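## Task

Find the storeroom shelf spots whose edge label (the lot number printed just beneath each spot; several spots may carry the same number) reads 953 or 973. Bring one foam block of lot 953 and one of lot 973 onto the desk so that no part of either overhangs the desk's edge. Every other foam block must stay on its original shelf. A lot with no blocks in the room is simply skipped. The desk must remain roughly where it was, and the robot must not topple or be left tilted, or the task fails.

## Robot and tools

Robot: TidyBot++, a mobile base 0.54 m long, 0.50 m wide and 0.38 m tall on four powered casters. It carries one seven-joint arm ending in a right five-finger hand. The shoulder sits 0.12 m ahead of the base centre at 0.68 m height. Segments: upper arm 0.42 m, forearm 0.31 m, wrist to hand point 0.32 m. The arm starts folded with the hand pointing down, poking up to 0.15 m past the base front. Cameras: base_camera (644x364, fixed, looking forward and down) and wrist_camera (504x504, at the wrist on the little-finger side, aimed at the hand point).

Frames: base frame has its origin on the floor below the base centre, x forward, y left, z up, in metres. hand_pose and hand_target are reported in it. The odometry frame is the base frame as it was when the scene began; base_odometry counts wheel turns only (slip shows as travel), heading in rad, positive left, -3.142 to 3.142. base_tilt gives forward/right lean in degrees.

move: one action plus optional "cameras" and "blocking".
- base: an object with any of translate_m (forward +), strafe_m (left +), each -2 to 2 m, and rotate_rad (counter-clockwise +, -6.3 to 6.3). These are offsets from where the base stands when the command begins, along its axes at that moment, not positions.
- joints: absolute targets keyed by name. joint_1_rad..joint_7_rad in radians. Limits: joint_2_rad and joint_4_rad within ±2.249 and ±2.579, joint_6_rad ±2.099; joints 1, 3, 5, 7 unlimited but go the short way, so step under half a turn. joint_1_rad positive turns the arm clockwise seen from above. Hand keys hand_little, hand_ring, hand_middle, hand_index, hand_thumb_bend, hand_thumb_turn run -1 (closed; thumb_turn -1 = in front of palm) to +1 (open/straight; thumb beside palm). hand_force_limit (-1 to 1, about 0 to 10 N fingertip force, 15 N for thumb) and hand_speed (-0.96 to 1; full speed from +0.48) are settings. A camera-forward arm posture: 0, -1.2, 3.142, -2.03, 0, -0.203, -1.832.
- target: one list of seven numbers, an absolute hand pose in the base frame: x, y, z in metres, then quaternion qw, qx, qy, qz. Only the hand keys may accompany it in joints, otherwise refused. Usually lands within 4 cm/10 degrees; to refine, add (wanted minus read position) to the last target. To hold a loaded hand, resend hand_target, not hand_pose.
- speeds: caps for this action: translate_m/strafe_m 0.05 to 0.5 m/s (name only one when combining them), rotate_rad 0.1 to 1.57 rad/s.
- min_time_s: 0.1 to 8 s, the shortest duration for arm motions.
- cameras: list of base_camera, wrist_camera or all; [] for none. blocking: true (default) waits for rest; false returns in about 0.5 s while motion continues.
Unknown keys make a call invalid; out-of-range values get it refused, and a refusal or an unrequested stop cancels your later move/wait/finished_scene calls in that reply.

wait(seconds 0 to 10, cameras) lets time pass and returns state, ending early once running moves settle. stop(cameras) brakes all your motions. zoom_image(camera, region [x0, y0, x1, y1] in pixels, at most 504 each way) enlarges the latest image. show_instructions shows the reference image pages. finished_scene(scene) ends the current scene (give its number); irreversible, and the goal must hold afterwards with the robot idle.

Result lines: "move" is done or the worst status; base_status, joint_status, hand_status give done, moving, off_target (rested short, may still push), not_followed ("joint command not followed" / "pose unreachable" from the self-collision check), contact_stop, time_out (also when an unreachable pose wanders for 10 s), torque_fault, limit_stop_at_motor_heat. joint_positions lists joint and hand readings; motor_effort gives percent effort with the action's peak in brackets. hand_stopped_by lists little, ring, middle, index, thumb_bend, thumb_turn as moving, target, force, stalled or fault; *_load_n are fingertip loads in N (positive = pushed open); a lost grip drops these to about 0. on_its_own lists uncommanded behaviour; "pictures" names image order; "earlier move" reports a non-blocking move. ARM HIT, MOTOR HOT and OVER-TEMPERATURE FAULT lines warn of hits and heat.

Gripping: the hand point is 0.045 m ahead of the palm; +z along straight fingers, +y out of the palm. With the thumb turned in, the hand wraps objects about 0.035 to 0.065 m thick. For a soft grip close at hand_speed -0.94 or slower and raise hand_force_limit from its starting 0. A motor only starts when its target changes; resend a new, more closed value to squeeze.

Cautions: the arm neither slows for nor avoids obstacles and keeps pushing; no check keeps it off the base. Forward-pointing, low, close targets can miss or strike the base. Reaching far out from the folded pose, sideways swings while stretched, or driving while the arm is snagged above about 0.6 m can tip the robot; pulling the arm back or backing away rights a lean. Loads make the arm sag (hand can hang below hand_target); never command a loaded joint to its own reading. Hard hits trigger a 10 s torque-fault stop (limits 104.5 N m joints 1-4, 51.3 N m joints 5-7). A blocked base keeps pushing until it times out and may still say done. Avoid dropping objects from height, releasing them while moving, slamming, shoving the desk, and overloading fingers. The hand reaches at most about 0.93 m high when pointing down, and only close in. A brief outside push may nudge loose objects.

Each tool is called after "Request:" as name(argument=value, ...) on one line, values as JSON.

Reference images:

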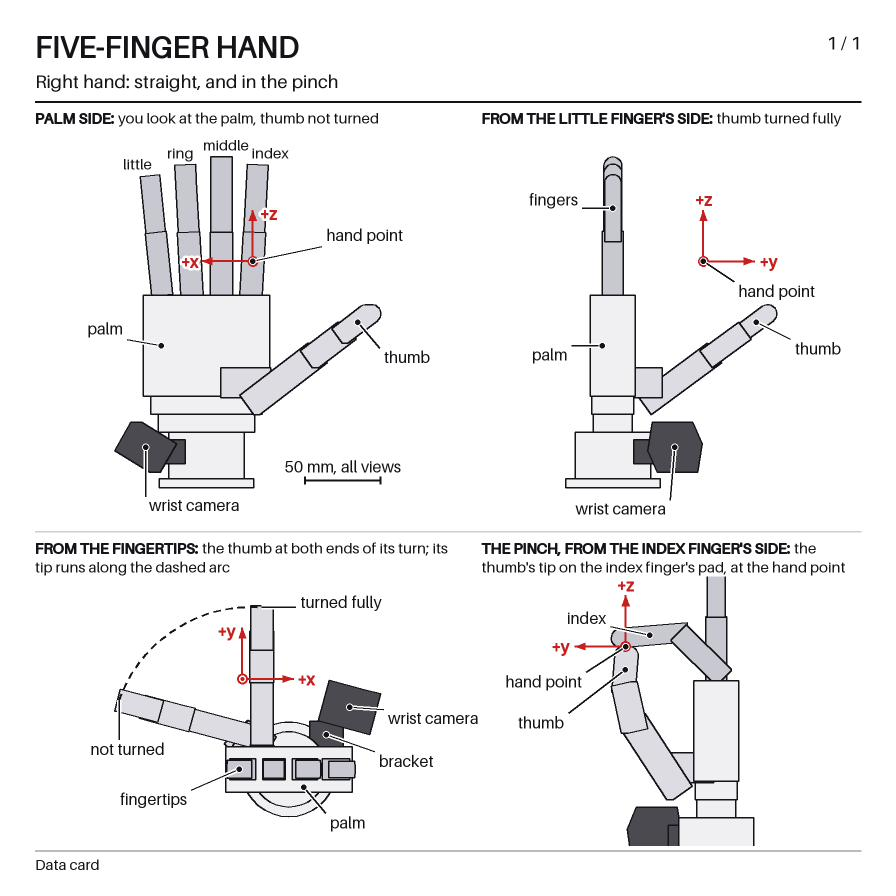

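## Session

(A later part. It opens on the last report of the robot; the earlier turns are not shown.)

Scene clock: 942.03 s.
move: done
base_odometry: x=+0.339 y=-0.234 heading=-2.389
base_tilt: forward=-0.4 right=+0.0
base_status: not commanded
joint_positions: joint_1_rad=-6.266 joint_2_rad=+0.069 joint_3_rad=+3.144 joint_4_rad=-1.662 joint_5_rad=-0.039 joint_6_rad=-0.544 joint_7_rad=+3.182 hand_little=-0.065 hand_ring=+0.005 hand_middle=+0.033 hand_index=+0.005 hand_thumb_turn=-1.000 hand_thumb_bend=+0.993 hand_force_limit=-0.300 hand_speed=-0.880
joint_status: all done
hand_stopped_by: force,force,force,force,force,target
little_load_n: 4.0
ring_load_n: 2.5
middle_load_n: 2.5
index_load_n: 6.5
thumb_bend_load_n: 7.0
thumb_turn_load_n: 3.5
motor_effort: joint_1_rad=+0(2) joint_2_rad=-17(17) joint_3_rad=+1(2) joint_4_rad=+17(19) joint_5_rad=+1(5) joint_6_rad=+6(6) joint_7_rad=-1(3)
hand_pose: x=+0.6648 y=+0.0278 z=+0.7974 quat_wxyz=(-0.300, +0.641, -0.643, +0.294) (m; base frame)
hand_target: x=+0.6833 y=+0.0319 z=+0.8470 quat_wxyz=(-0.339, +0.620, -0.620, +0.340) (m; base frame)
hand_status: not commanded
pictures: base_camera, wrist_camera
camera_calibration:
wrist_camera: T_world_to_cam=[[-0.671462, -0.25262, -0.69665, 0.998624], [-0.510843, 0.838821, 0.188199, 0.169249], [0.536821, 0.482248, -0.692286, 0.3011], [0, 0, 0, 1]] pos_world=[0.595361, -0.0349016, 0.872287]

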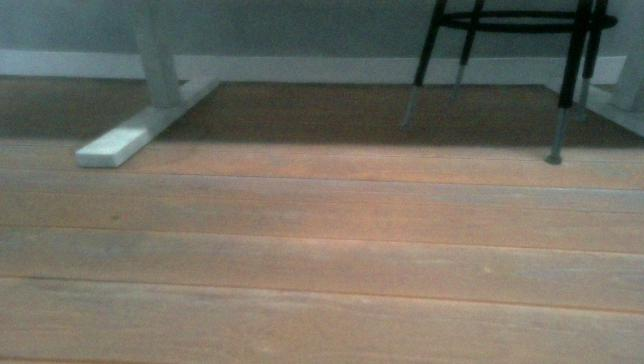

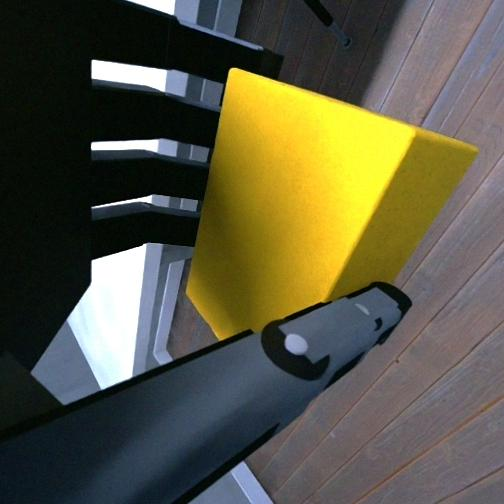

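Request:
move(joints={"joint_2_rad": -0.06}, min_time_s=1.5, cameras=["wrist_camera"])

Request:
move(base={"translate_m": 0.22}, speeds={"translate_m": 0.25}, cameras=["all"])

Scene clock: 952.10 s.
move: done
base_odometry: x=+0.339 y=-0.234 heading=-2.389
base_tilt: forward=-0.4 right=+0.0
base_status: not commanded
joint_positions: joint_1_rad=-6.266 joint_2_rad=-0.025 joint_3_rad=+3.144 joint_4_rad=-1.662 joint_5_rad=-0.039 joint_6_rad=-0.544 joint_7_rad=+3.182 hand_little=-0.065 hand_ring=+0.005 hand_middle=+0.033 hand_index=+0.005 hand_thumb_turn=-1.000 hand_thumb_bend=+0.993 hand_force_limit=-0.300 hand_speed=-0.880
joint_status: all done
hand_stopped_by: force,force,force,force,force,target
little_load_n: 4.5
ring_load_n: 2.5
middle_load_n: 3.0
index_load_n: 7.0
thumb_bend_load_n: 7.0
thumb_turn_load_n: 3.5
motor_effort: joint_1_rad=+0(1) joint_2_rad=-14(17) joint_3_rad=+1(2) joint_4_rad=+18(19) joint_5_rad=+0(1) joint_6_rad=+6(6) joint_7_rad=-1(1)
hand_pose: x=+0.6517 y=+0.0280 z=+0.8478 quat_wxyz=(-0.329, +0.626, -0.628, +0.325) (m; base frame)
hand_target: x=+0.6662 y=+0.0319 z=+0.8970 quat_wxyz=(-0.367, +0.604, -0.604, +0.367) (m; base frame)
hand_status: not commanded
pictures: wrist_camera
camera_calibration:
wrist_camera: T_world_to_cam=[[-0.603575, -0.253484, -0.755939, 1.03099], [-0.525815, 0.839262, 0.13841, 0.204923], [0.599346, 0.481024, -0.639844, 0.257693], [0, 0, 0, 1]] pos_world=[0.575585, -0.0346008, 0.915887]

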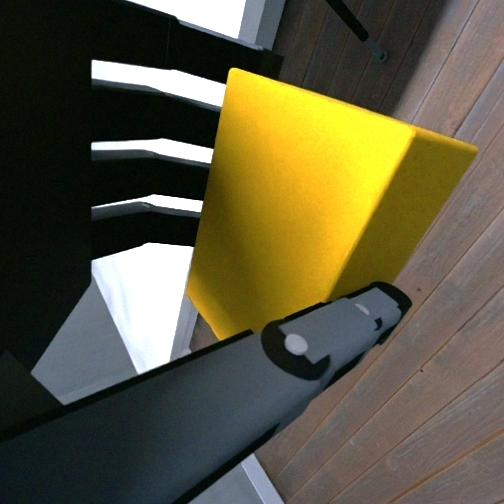

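Scene clock: 953.73 s.
move: done
base_odometry: x=+0.178 y=-0.385 heading=-2.389
base_tilt: forward=-0.4 right=+0.0
base_status: done
joint_positions: joint_1_rad=-6.267 joint_2_rad=-0.041 joint_3_rad=+3.144 joint_4_rad=-1.661 joint_5_rad=-0.038 joint_6_rad=-0.541 joint_7_rad=+3.182 hand_little=-0.065 hand_ring=+0.005 hand_middle=+0.033 hand_index=+0.005 hand_thumb_turn=-1.000 hand_thumb_bend=+0.993 hand_force_limit=-0.300 hand_speed=-0.880
joint_status: not commanded
hand_stopped_by: force,force,force,force,force,target
little_load_n: 4.0
ring_load_n: 2.0
middle_load_n: 3.0
index_load_n: 7.0
thumb_bend_load_n: 7.0
thumb_turn_load_n: 3.5
motor_effort: joint_1_rad=+1(1) joint_2_rad=-14(17) joint_3_rad=+2(2) joint_4_rad=+18(20) joint_5_rad=+0(1) joint_6_rad=+6(7) joint_7_rad=-1(1)
hand_pose: x=+0.6500 y=+0.0282 z=+0.8575 quat_wxyz=(-0.335, +0.624, -0.624, +0.331) (m; base frame)
hand_target: x=+0.6662 y=+0.0319 z=+0.8970 quat_wxyz=(-0.367, +0.604, -0.604, +0.367) (m; base frame)
hand_status: not commanded
pictures: base_camera, wrist_camera
camera_calibration:
wrist_camera: T_world_to_cam=[[-0.587943, -0.254841, -0.76771, 1.03736], [-0.529032, 0.839103, 0.126613, 0.214717], [0.611922, 0.480585, -0.628164, 0.246775], [0, 0, 0, 1]] pos_world=[0.572495, -0.0344034, 0.924223]

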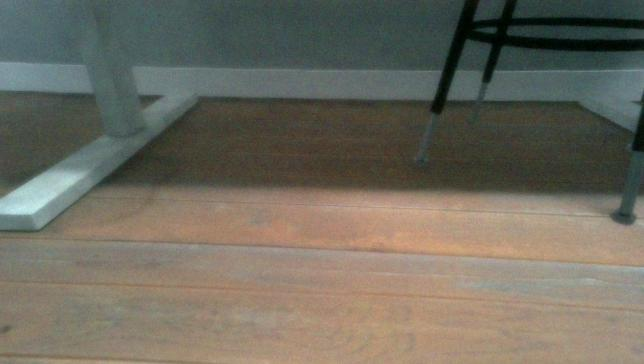

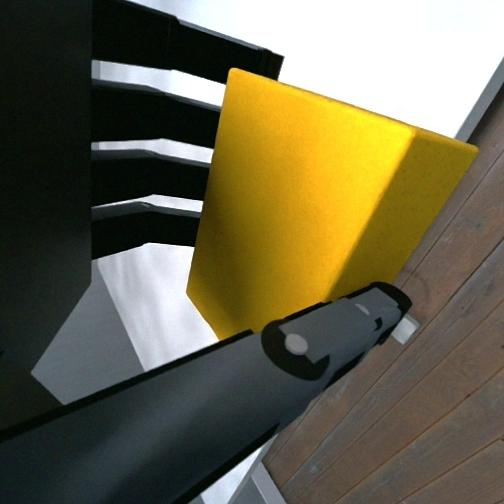

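Request:
move(base={"translate_m": 0.195}, speeds={"translate_m": 0.2})

Request:
move(joints={"joint_2_rad": 0.06, "joint_4_rad": -1.82, "joint_6_rad": -0.26}, min_time_s=3, cameras=["all"])

Scene clock: 963.43 s.
move: done
base_odometry: x=+0.035 y=-0.518 heading=-2.389
base_tilt: forward=-0.4 right=+0.0
base_status: done
joint_positions: joint_1_rad=-6.267 joint_2_rad=-0.046 joint_3_rad=+3.144 joint_4_rad=-1.661 joint_5_rad=-0.038 joint_6_rad=-0.539 joint_7_rad=+3.182 hand_little=-0.065 hand_ring=+0.005 hand_middle=+0.033 hand_index=+0.005 hand_thumb_turn=-1.000 hand_thumb_bend=+0.993 hand_force_limit=-0.300 hand_speed=-0.880
joint_status: not commanded
hand_stopped_by: force,force,force,force,force,target
little_load_n: 4.0
ring_load_n: 2.5
middle_load_n: 3.0
index_load_n: 7.0
thumb_bend_load_n: 7.0
thumb_turn_load_n: 3.5
motor_effort: joint_1_rad=+0(1) joint_2_rad=-13(17) joint_3_rad=+2(2) joint_4_rad=+18(19) joint_5_rad=+0(1) joint_6_rad=+7(8) joint_7_rad=-1(1)
hand_pose: x=+0.6494 y=+0.0282 z=+0.8609 quat_wxyz=(-0.337, +0.622, -0.623, +0.333) (m; base frame)
hand_target: x=+0.6662 y=+0.0319 z=+0.8970 quat_wxyz=(-0.367, +0.604, -0.604, +0.367) (m; base frame)
hand_status: not commanded
pictures: none

Scene clock: 966.73 s.
move: done
base_odometry: x=+0.035 y=-0.518 heading=-2.389
base_tilt: forward=-0.4 right=+0.0
base_status: not commanded
joint_positions: joint_1_rad=-6.267 joint_2_rad=+0.027 joint_3_rad=+3.144 joint_4_rad=-1.802 joint_5_rad=-0.038 joint_6_rad=-0.335 joint_7_rad=+3.182 hand_little=-0.065 hand_ring=+0.005 hand_middle=+0.033 hand_index=+0.005 hand_thumb_turn=-1.000 hand_thumb_bend=+0.993 hand_force_limit=-0.300 hand_speed=-0.880
joint_status: all done
hand_stopped_by: force,force,force,force,force,target
little_load_n: 4.0
ring_load_n: 2.0
middle_load_n: 2.5
index_load_n: 6.5
thumb_bend_load_n: 7.5
thumb_turn_load_n: 3.5
motor_effort: joint_1_rad=+0(1) joint_2_rad=-15(16) joint_3_rad=+1(2) joint_4_rad=+18(19) joint_5_rad=+1(1) joint_6_rad=+5(7) joint_7_rad=-1(1)
hand_pose: x=+0.6678 y=+0.0259 z=+0.7920 quat_wxyz=(-0.332, +0.622, -0.627, +0.332) (m; base frame)
hand_target: x=+0.6826 y=+0.0319 z=+0.7819 quat_wxyz=(-0.339, +0.620, -0.620, +0.340) (m; base frame)
hand_status: not commanded
pictures: base_camera, wrist_camera
camera_calibration:
wrist_camera: T_world_to_cam=[[-0.592717, -0.251446, -0.765155, 0.998001], [-0.522262, 0.843205, 0.127468, 0.229016], [0.613131, 0.475164, -0.631102, 0.197439], [0, 0, 0, 1]] pos_world=[0.590083, -0.03598, 0.859037]

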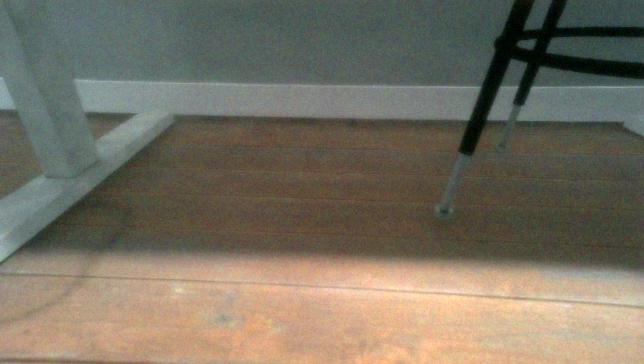

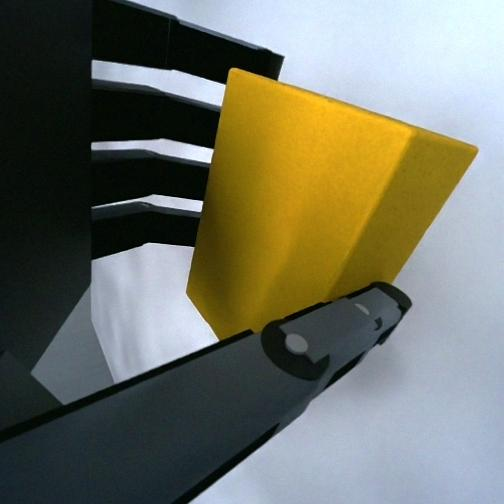

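Request:
move(joints={"joint_2_rad": 0.09, "joint_4_rad": -1.855, "joint_6_rad": -0.22}, min_time_s=2)

Request:
move(joints={"joint_2_rad": 0.115}, min_time_s=1, cameras=["wrist_camera"])

Scene clock: 974.10 s.
move: done
base_odometry: x=+0.035 y=-0.518 heading=-2.389
base_tilt: forward=-0.4 right=+0.0
base_status: not commanded
joint_positions: joint_1_rad=-6.267 joint_2_rad=+0.055 joint_3_rad=+3.144 joint_4_rad=-1.836 joint_5_rad=-0.038 joint_6_rad=-0.295 joint_7_rad=+3.182 hand_little=-0.065 hand_ring=+0.005 hand_middle=+0.033 hand_index=+0.005 hand_thumb_turn=-1.000 hand_thumb_bend=+0.993 hand_force_limit=-0.300 hand_speed=-0.880
joint_status: all done
hand_stopped_by: force,force,force,force,force,target
little_load_n: 4.5
ring_load_n: 2.0
middle_load_n: 2.5
index_load_n: 7.0
thumb_bend_load_n: 7.0
thumb_turn_load_n: 4.0
motor_effort: joint_1_rad=+0(1) joint_2_rad=-16(17) joint_3_rad=+2(2) joint_4_rad=+17(19) joint_5_rad=+0(1) joint_6_rad=+6(7) joint_7_rad=-1(1)
hand_pose: x=+0.6690 y=+0.0254 z=+0.7680 quat_wxyz=(-0.325, +0.625, -0.631, +0.325) (m; base frame)
hand_target: x=+0.6826 y=+0.0319 z=+0.7558 quat_wxyz=(-0.332, +0.625, -0.624, +0.332) (m; base frame)
hand_status: not commanded
pictures: none

Scene clock: 975.40 s.
move: done
base_odometry: x=+0.035 y=-0.518 heading=-2.389
base_tilt: forward=-0.4 right=+0.0
base_status: not commanded
joint_positions: joint_1_rad=-6.267 joint_2_rad=+0.077 joint_3_rad=+3.144 joint_4_rad=-1.836 joint_5_rad=-0.038 joint_6_rad=-0.292 joint_7_rad=+3.181 hand_little=-0.065 hand_ring=+0.005 hand_middle=+0.033 hand_index=+0.005 hand_thumb_turn=-1.000 hand_thumb_bend=+0.993 hand_force_limit=-0.300 hand_speed=-0.880
joint_status: all done
hand_stopped_by: force,force,force,force,force,target
little_load_n: 4.0
ring_load_n: 2.5
middle_load_n: 3.0
index_load_n: 6.5
thumb_bend_load_n: 7.0
thumb_turn_load_n: 3.5
motor_effort: joint_1_rad=+0(1) joint_2_rad=-16(17) joint_3_rad=+1(2) joint_4_rad=+17(18) joint_5_rad=+0(1) joint_6_rad=+6(7) joint_7_rad=-1(1)
hand_pose: x=+0.6715 y=+0.0254 z=+0.7568 quat_wxyz=(-0.319, +0.628, -0.634, +0.319) (m; base frame)
hand_target: x=+0.6843 y=+0.0319 z=+0.7417 quat_wxyz=(-0.324, +0.629, -0.628, +0.324) (m; base frame)
hand_status: not commanded
pictures: wrist_camera
camera_calibration:
wrist_camera: T_world_to_cam=[[-0.62313, -0.249883, -0.741125, 0.975396], [-0.515164, 0.844123, 0.148533, 0.215163], [0.588485, 0.474357, -0.65473, 0.207616], [0, 0, 0, 1]] pos_world=[0.596464, -0.0363736, 0.826865]

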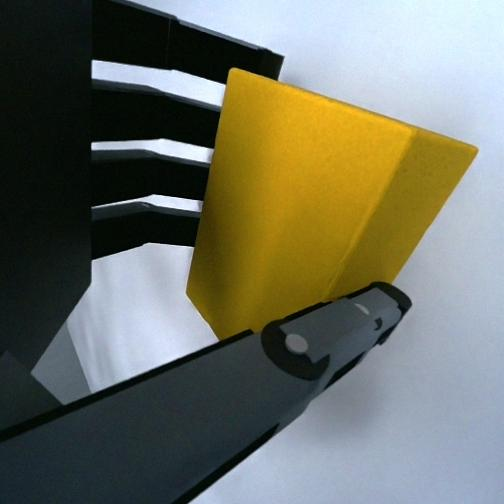

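Request:
move(joints={"joint_2_rad": 0.13}, min_time_s=1)

Request:
move(joints={"joint_2_rad": 0.145}, min_time_s=1)

Scene clock: 979.17 s.
move: done
base_odometry: x=+0.035 y=-0.518 heading=-2.389
base_tilt: forward=-0.4 right=+0.0
base_status: not commanded
joint_positions: joint_1_rad=-6.267 joint_2_rad=+0.080 joint_3_rad=+3.144 joint_4_rad=-1.836 joint_5_rad=-0.038 joint_6_rad=-0.286 joint_7_rad=+3.180 hand_little=-0.065 hand_ring=+0.005 hand_middle=+0.033 hand_index=+0.005 hand_thumb_turn=-1.000 hand_thumb_bend=+0.993 hand_force_limit=-0.300 hand_speed=-0.880
joint_status: all done
hand_stopped_by: force,force,force,force,force,target
little_load_n: 4.0
ring_load_n: 2.0
middle_load_n: 2.5
index_load_n: 6.0
thumb_bend_load_n: 7.5
thumb_turn_load_n: 3.0
motor_effort: joint_1_rad=+0(1) joint_2_rad=-14(16) joint_3_rad=+1(2) joint_4_rad=+15(17) joint_5_rad=+1(1) joint_6_rad=+4(6) joint_7_rad=-1(1)
hand_pose: x=+0.6730 y=+0.0254 z=+0.7562 quat_wxyz=(-0.320, +0.627, -0.634, +0.320) (m; base frame)
hand_target: x=+0.6851 y=+0.0319 z=+0.7332 quat_wxyz=(-0.319, +0.631, -0.631, +0.319) (m; base frame)
hand_status: not commanded
pictures: none

Scene clock: 980.47 s.
move: done
base_odometry: x=+0.035 y=-0.518 heading=-2.389
base_tilt: forward=-0.4 right=+0.0
base_status: not commanded
joint_positions: joint_1_rad=-6.267 joint_2_rad=+0.083 joint_3_rad=+3.144 joint_4_rad=-1.836 joint_5_rad=-0.038 joint_6_rad=-0.280 joint_7_rad=+3.179 hand_little=-0.065 hand_ring=+0.005 hand_middle=+0.033 hand_index=+0.005 hand_thumb_turn=-1.000 hand_thumb_bend=+0.993 hand_force_limit=-0.300 hand_speed=-0.880
joint_status: all done
hand_stopped_by: force,force,force,force,force,target
little_load_n: 4.5
ring_load_n: 2.0
middle_load_n: 2.5
index_load_n: 5.5
thumb_bend_load_n: 7.5
thumb_turn_load_n: 2.5
motor_effort: joint_1_rad=+0(1) joint_2_rad=-12(14) joint_3_rad=+1(2) joint_4_rad=+14(16) joint_5_rad=+1(1) joint_6_rad=+4(5) joint_7_rad=+0(1)
hand_pose: x=+0.6749 y=+0.0253 z=+0.7558 quat_wxyz=(-0.321, +0.626, -0.634, +0.321) (m; base frame)
hand_target: x=+0.6858 y=+0.0319 z=+0.7247 quat_wxyz=(-0.314, +0.633, -0.633, +0.315) (m; base frame)
hand_status: not commanded
pictures: none

Contact confirmed. Release and lift.

Request:
move(joints={"hand_speed": -0.85, "hand_index": 1, "hand_middle": 1, "hand_ring": 1, "hand_little": 1, "hand_thumb_bend": 1})

Request:
move(joints={"joint_2_rad": -0.05}, min_time_s=2, cameras=["wrist_camera"])

Scene clock: 986.43 s.
move: done
base_odometry: x=+0.035 y=-0.518 heading=-2.389
base_tilt: forward=-0.4 right=+0.0
base_status: not commanded
joint_positions: joint_1_rad=-6.267 joint_2_rad=+0.109 joint_3_rad=+3.144 joint_4_rad=-1.839 joint_5_rad=-0.037 joint_6_rad=-0.275 joint_7_rad=+3.179 hand_little=+1.000 hand_ring=+1.000 hand_middle=+1.000 hand_index=+1.000 hand_thumb_turn=-1.000 hand_thumb_bend=+1.000 hand_force_limit=-0.300 hand_speed=-0.850
joint_status: all done
hand_stopped_by: target,target,target,target,target,target
little_load_n: -0.5
ring_load_n: 0.0
middle_load_n: -0.5
index_load_n: 0.0
thumb_bend_load_n: 0.0
thumb_turn_load_n: 0.0
motor_effort: joint_1_rad=+1(1) joint_2_rad=-16(17) joint_3_rad=+1(2) joint_4_rad=+17(18) joint_5_rad=+0(1) joint_6_rad=+5(6) joint_7_rad=-1(1)
hand_pose: x=+0.6768 y=+0.0251 z=+0.7413 quat_wxyz=(-0.314, +0.630, -0.637, +0.314) (m; base frame)
hand_target: x=+0.6858 y=+0.0319 z=+0.7247 quat_wxyz=(-0.314, +0.633, -0.633, +0.315) (m; base frame)
hand_status: not commanded
pictures: none

Scene clock: 988.77 s.
move: done
base_odometry: x=+0.035 y=-0.518 heading=-2.389
base_tilt: forward=-0.4 right=+0.0
base_status: not commanded
joint_positions: joint_1_rad=-6.267 joint_2_rad=-0.017 joint_3_rad=+3.144 joint_4_rad=-1.840 joint_5_rad=-0.037 joint_6_rad=-0.275 joint_7_rad=+3.179 hand_little=+1.000 hand_ring=+1.000 hand_middle=+1.000 hand_index=+1.000 hand_thumb_turn=-1.000 hand_thumb_bend=+1.000 hand_force_limit=-0.300 hand_speed=-0.850
joint_status: all done
hand_stopped_by: target,target,target,target,target,target
little_load_n: -0.5
ring_load_n: 0.0
middle_load_n: -0.5
index_load_n: 0.0
thumb_bend_load_n: 0.0
thumb_turn_load_n: 0.0
motor_effort: joint_1_rad=+0(1) joint_2_rad=-14(18) joint_3_rad=+1(2) joint_4_rad=+18(18) joint_5_rad=+0(1) joint_6_rad=+6(7) joint_7_rad=-1(1)
hand_pose: x=+0.6646 y=+0.0253 z=+0.8105 quat_wxyz=(-0.352, +0.610, -0.616, +0.353) (m; base frame)
hand_target: x=+0.6668 y=+0.0319 z=+0.8337 quat_wxyz=(-0.374, +0.600, -0.600, +0.375) (m; base frame)
hand_status: not commanded
pictures: wrist_camera
camera_calibration:
wrist_camera: T_world_to_cam=[[-0.540845, -0.249783, -0.803178, 1.00641], [-0.526794, 0.845006, 0.0919427, 0.257276], [0.655724, 0.472836, -0.588601, 0.148577], [0, 0, 0, 1]] pos_world=[0.582417, -0.0362694, 0.872123]

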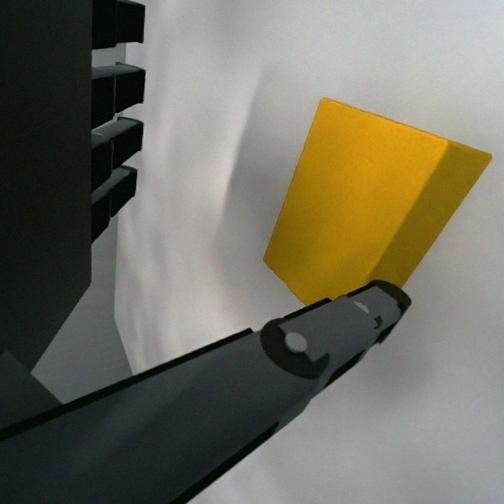

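Request:
move(joints={"joint_2_rad": -0.4}, min_time_s=1.5)

Request:
move(base={"translate_m": -0.4}, joints={"joint_1_rad": 0, "joint_2_rad": -0.8, "joint_3_rad": 3.142, "joint_4_rad": -2.0, "joint_5_rad": 0, "joint_6_rad": -0.25, "joint_7_rad": -1.832, "hand_thumb_turn": 1}, min_time_s=2.5, cameras=["wrist_camera"])

Scene clock: 997.57 s.
move: done
base_odometry: x=+0.035 y=-0.518 heading=-2.389
base_tilt: forward=-0.4 right=+0.0
base_status: not commanded
joint_positions: joint_1_rad=-6.267 joint_2_rad=-0.383 joint_3_rad=+3.144 joint_4_rad=-1.840 joint_5_rad=-0.037 joint_6_rad=-0.275 joint_7_rad=+3.179 hand_little=+1.000 hand_ring=+1.000 hand_middle=+1.000 hand_index=+1.000 hand_thumb_turn=-1.000 hand_thumb_bend=+1.000 hand_force_limit=-0.300 hand_speed=-0.850
joint_status: all done
hand_stopped_by: target,target,target,target,target,target
little_load_n: 0.0
ring_load_n: 0.0
middle_load_n: 0.0
index_load_n: 0.0
thumb_bend_load_n: 0.0
thumb_turn_load_n: 0.0
motor_effort: joint_1_rad=+0(1) joint_2_rad=-4(16) joint_3_rad=+2(2) joint_4_rad=+19(19) joint_5_rad=+0(1) joint_6_rad=+8(8) joint_7_rad=-1(1)
hand_pose: x=+0.5827 y=+0.0266 z=+0.9966 quat_wxyz=(-0.456, +0.536, -0.541, +0.460) (m; base frame)
hand_target: x=+0.5815 y=+0.0319 z=+1.0123 quat_wxyz=(-0.473, +0.525, -0.525, +0.473) (m; base frame)
hand_status: not commanded
pictures: none

Scene clock: 1004.90 s.
move: done
base_odometry: x=+0.327 y=-0.245 heading=-2.389
base_tilt: forward=-0.5 right=+0.0
base_status: done
joint_positions: joint_1_rad=-6.270 joint_2_rad=-0.780 joint_3_rad=+3.144 joint_4_rad=-1.980 joint_5_rad=-0.036 joint_6_rad=-0.275 joint_7_rad=+4.412 hand_little=+1.000 hand_ring=+1.000 hand_middle=+1.000 hand_index=+1.000 hand_thumb_turn=+1.000 hand_thumb_bend=+1.000 hand_force_limit=-0.300 hand_speed=-0.850
joint_status: all done
hand_stopped_by: target,target,target,target,target,target
little_load_n: 0.0
ring_load_n: 0.0
middle_load_n: 0.0
index_load_n: 0.0
thumb_bend_load_n: 0.0
thumb_turn_load_n: 0.0
motor_effort: joint_1_rad=+0(1) joint_2_rad=+6(9) joint_3_rad=+2(5) joint_4_rad=+18(21) joint_5_rad=+0(2) joint_6_rad=+7(9) joint_7_rad=-1(3)
hand_pose: x=+0.4413 y=-0.0476 z=+1.0768 quat_wxyz=(-0.122, +0.663, -0.114, +0.730) (m; base frame)
hand_target: x=+0.4353 y=-0.0491 z=+1.0827 quat_wxyz=(-0.097, +0.657, -0.087, +0.742) (m; base frame)
hand_status: not commanded
pictures: wrist_camera
camera_calibration:
wrist_camera: T_world_to_cam=[[-0.0603317, -0.99494, -0.0803347, 0.0553713], [-0.422103, 0.0983611, -0.901196, 1.16441], [0.904538, -0.0204613, -0.425901, 0.177887], [0, 0, 0, 1]] pos_world=[0.333936, -0.0558019, 1.12957]

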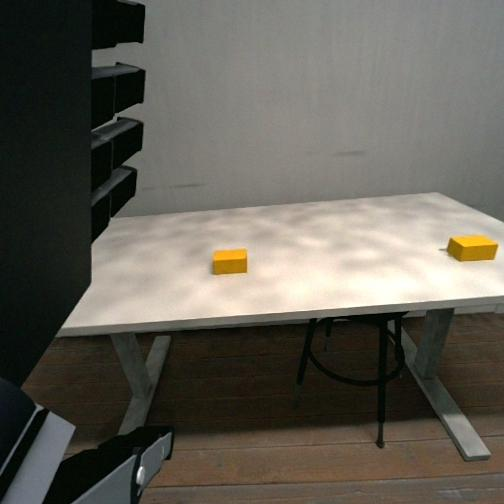

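Both blocks are on the desk.

Request:
finished_scene(scene=3)

The scene is finished: the task was done.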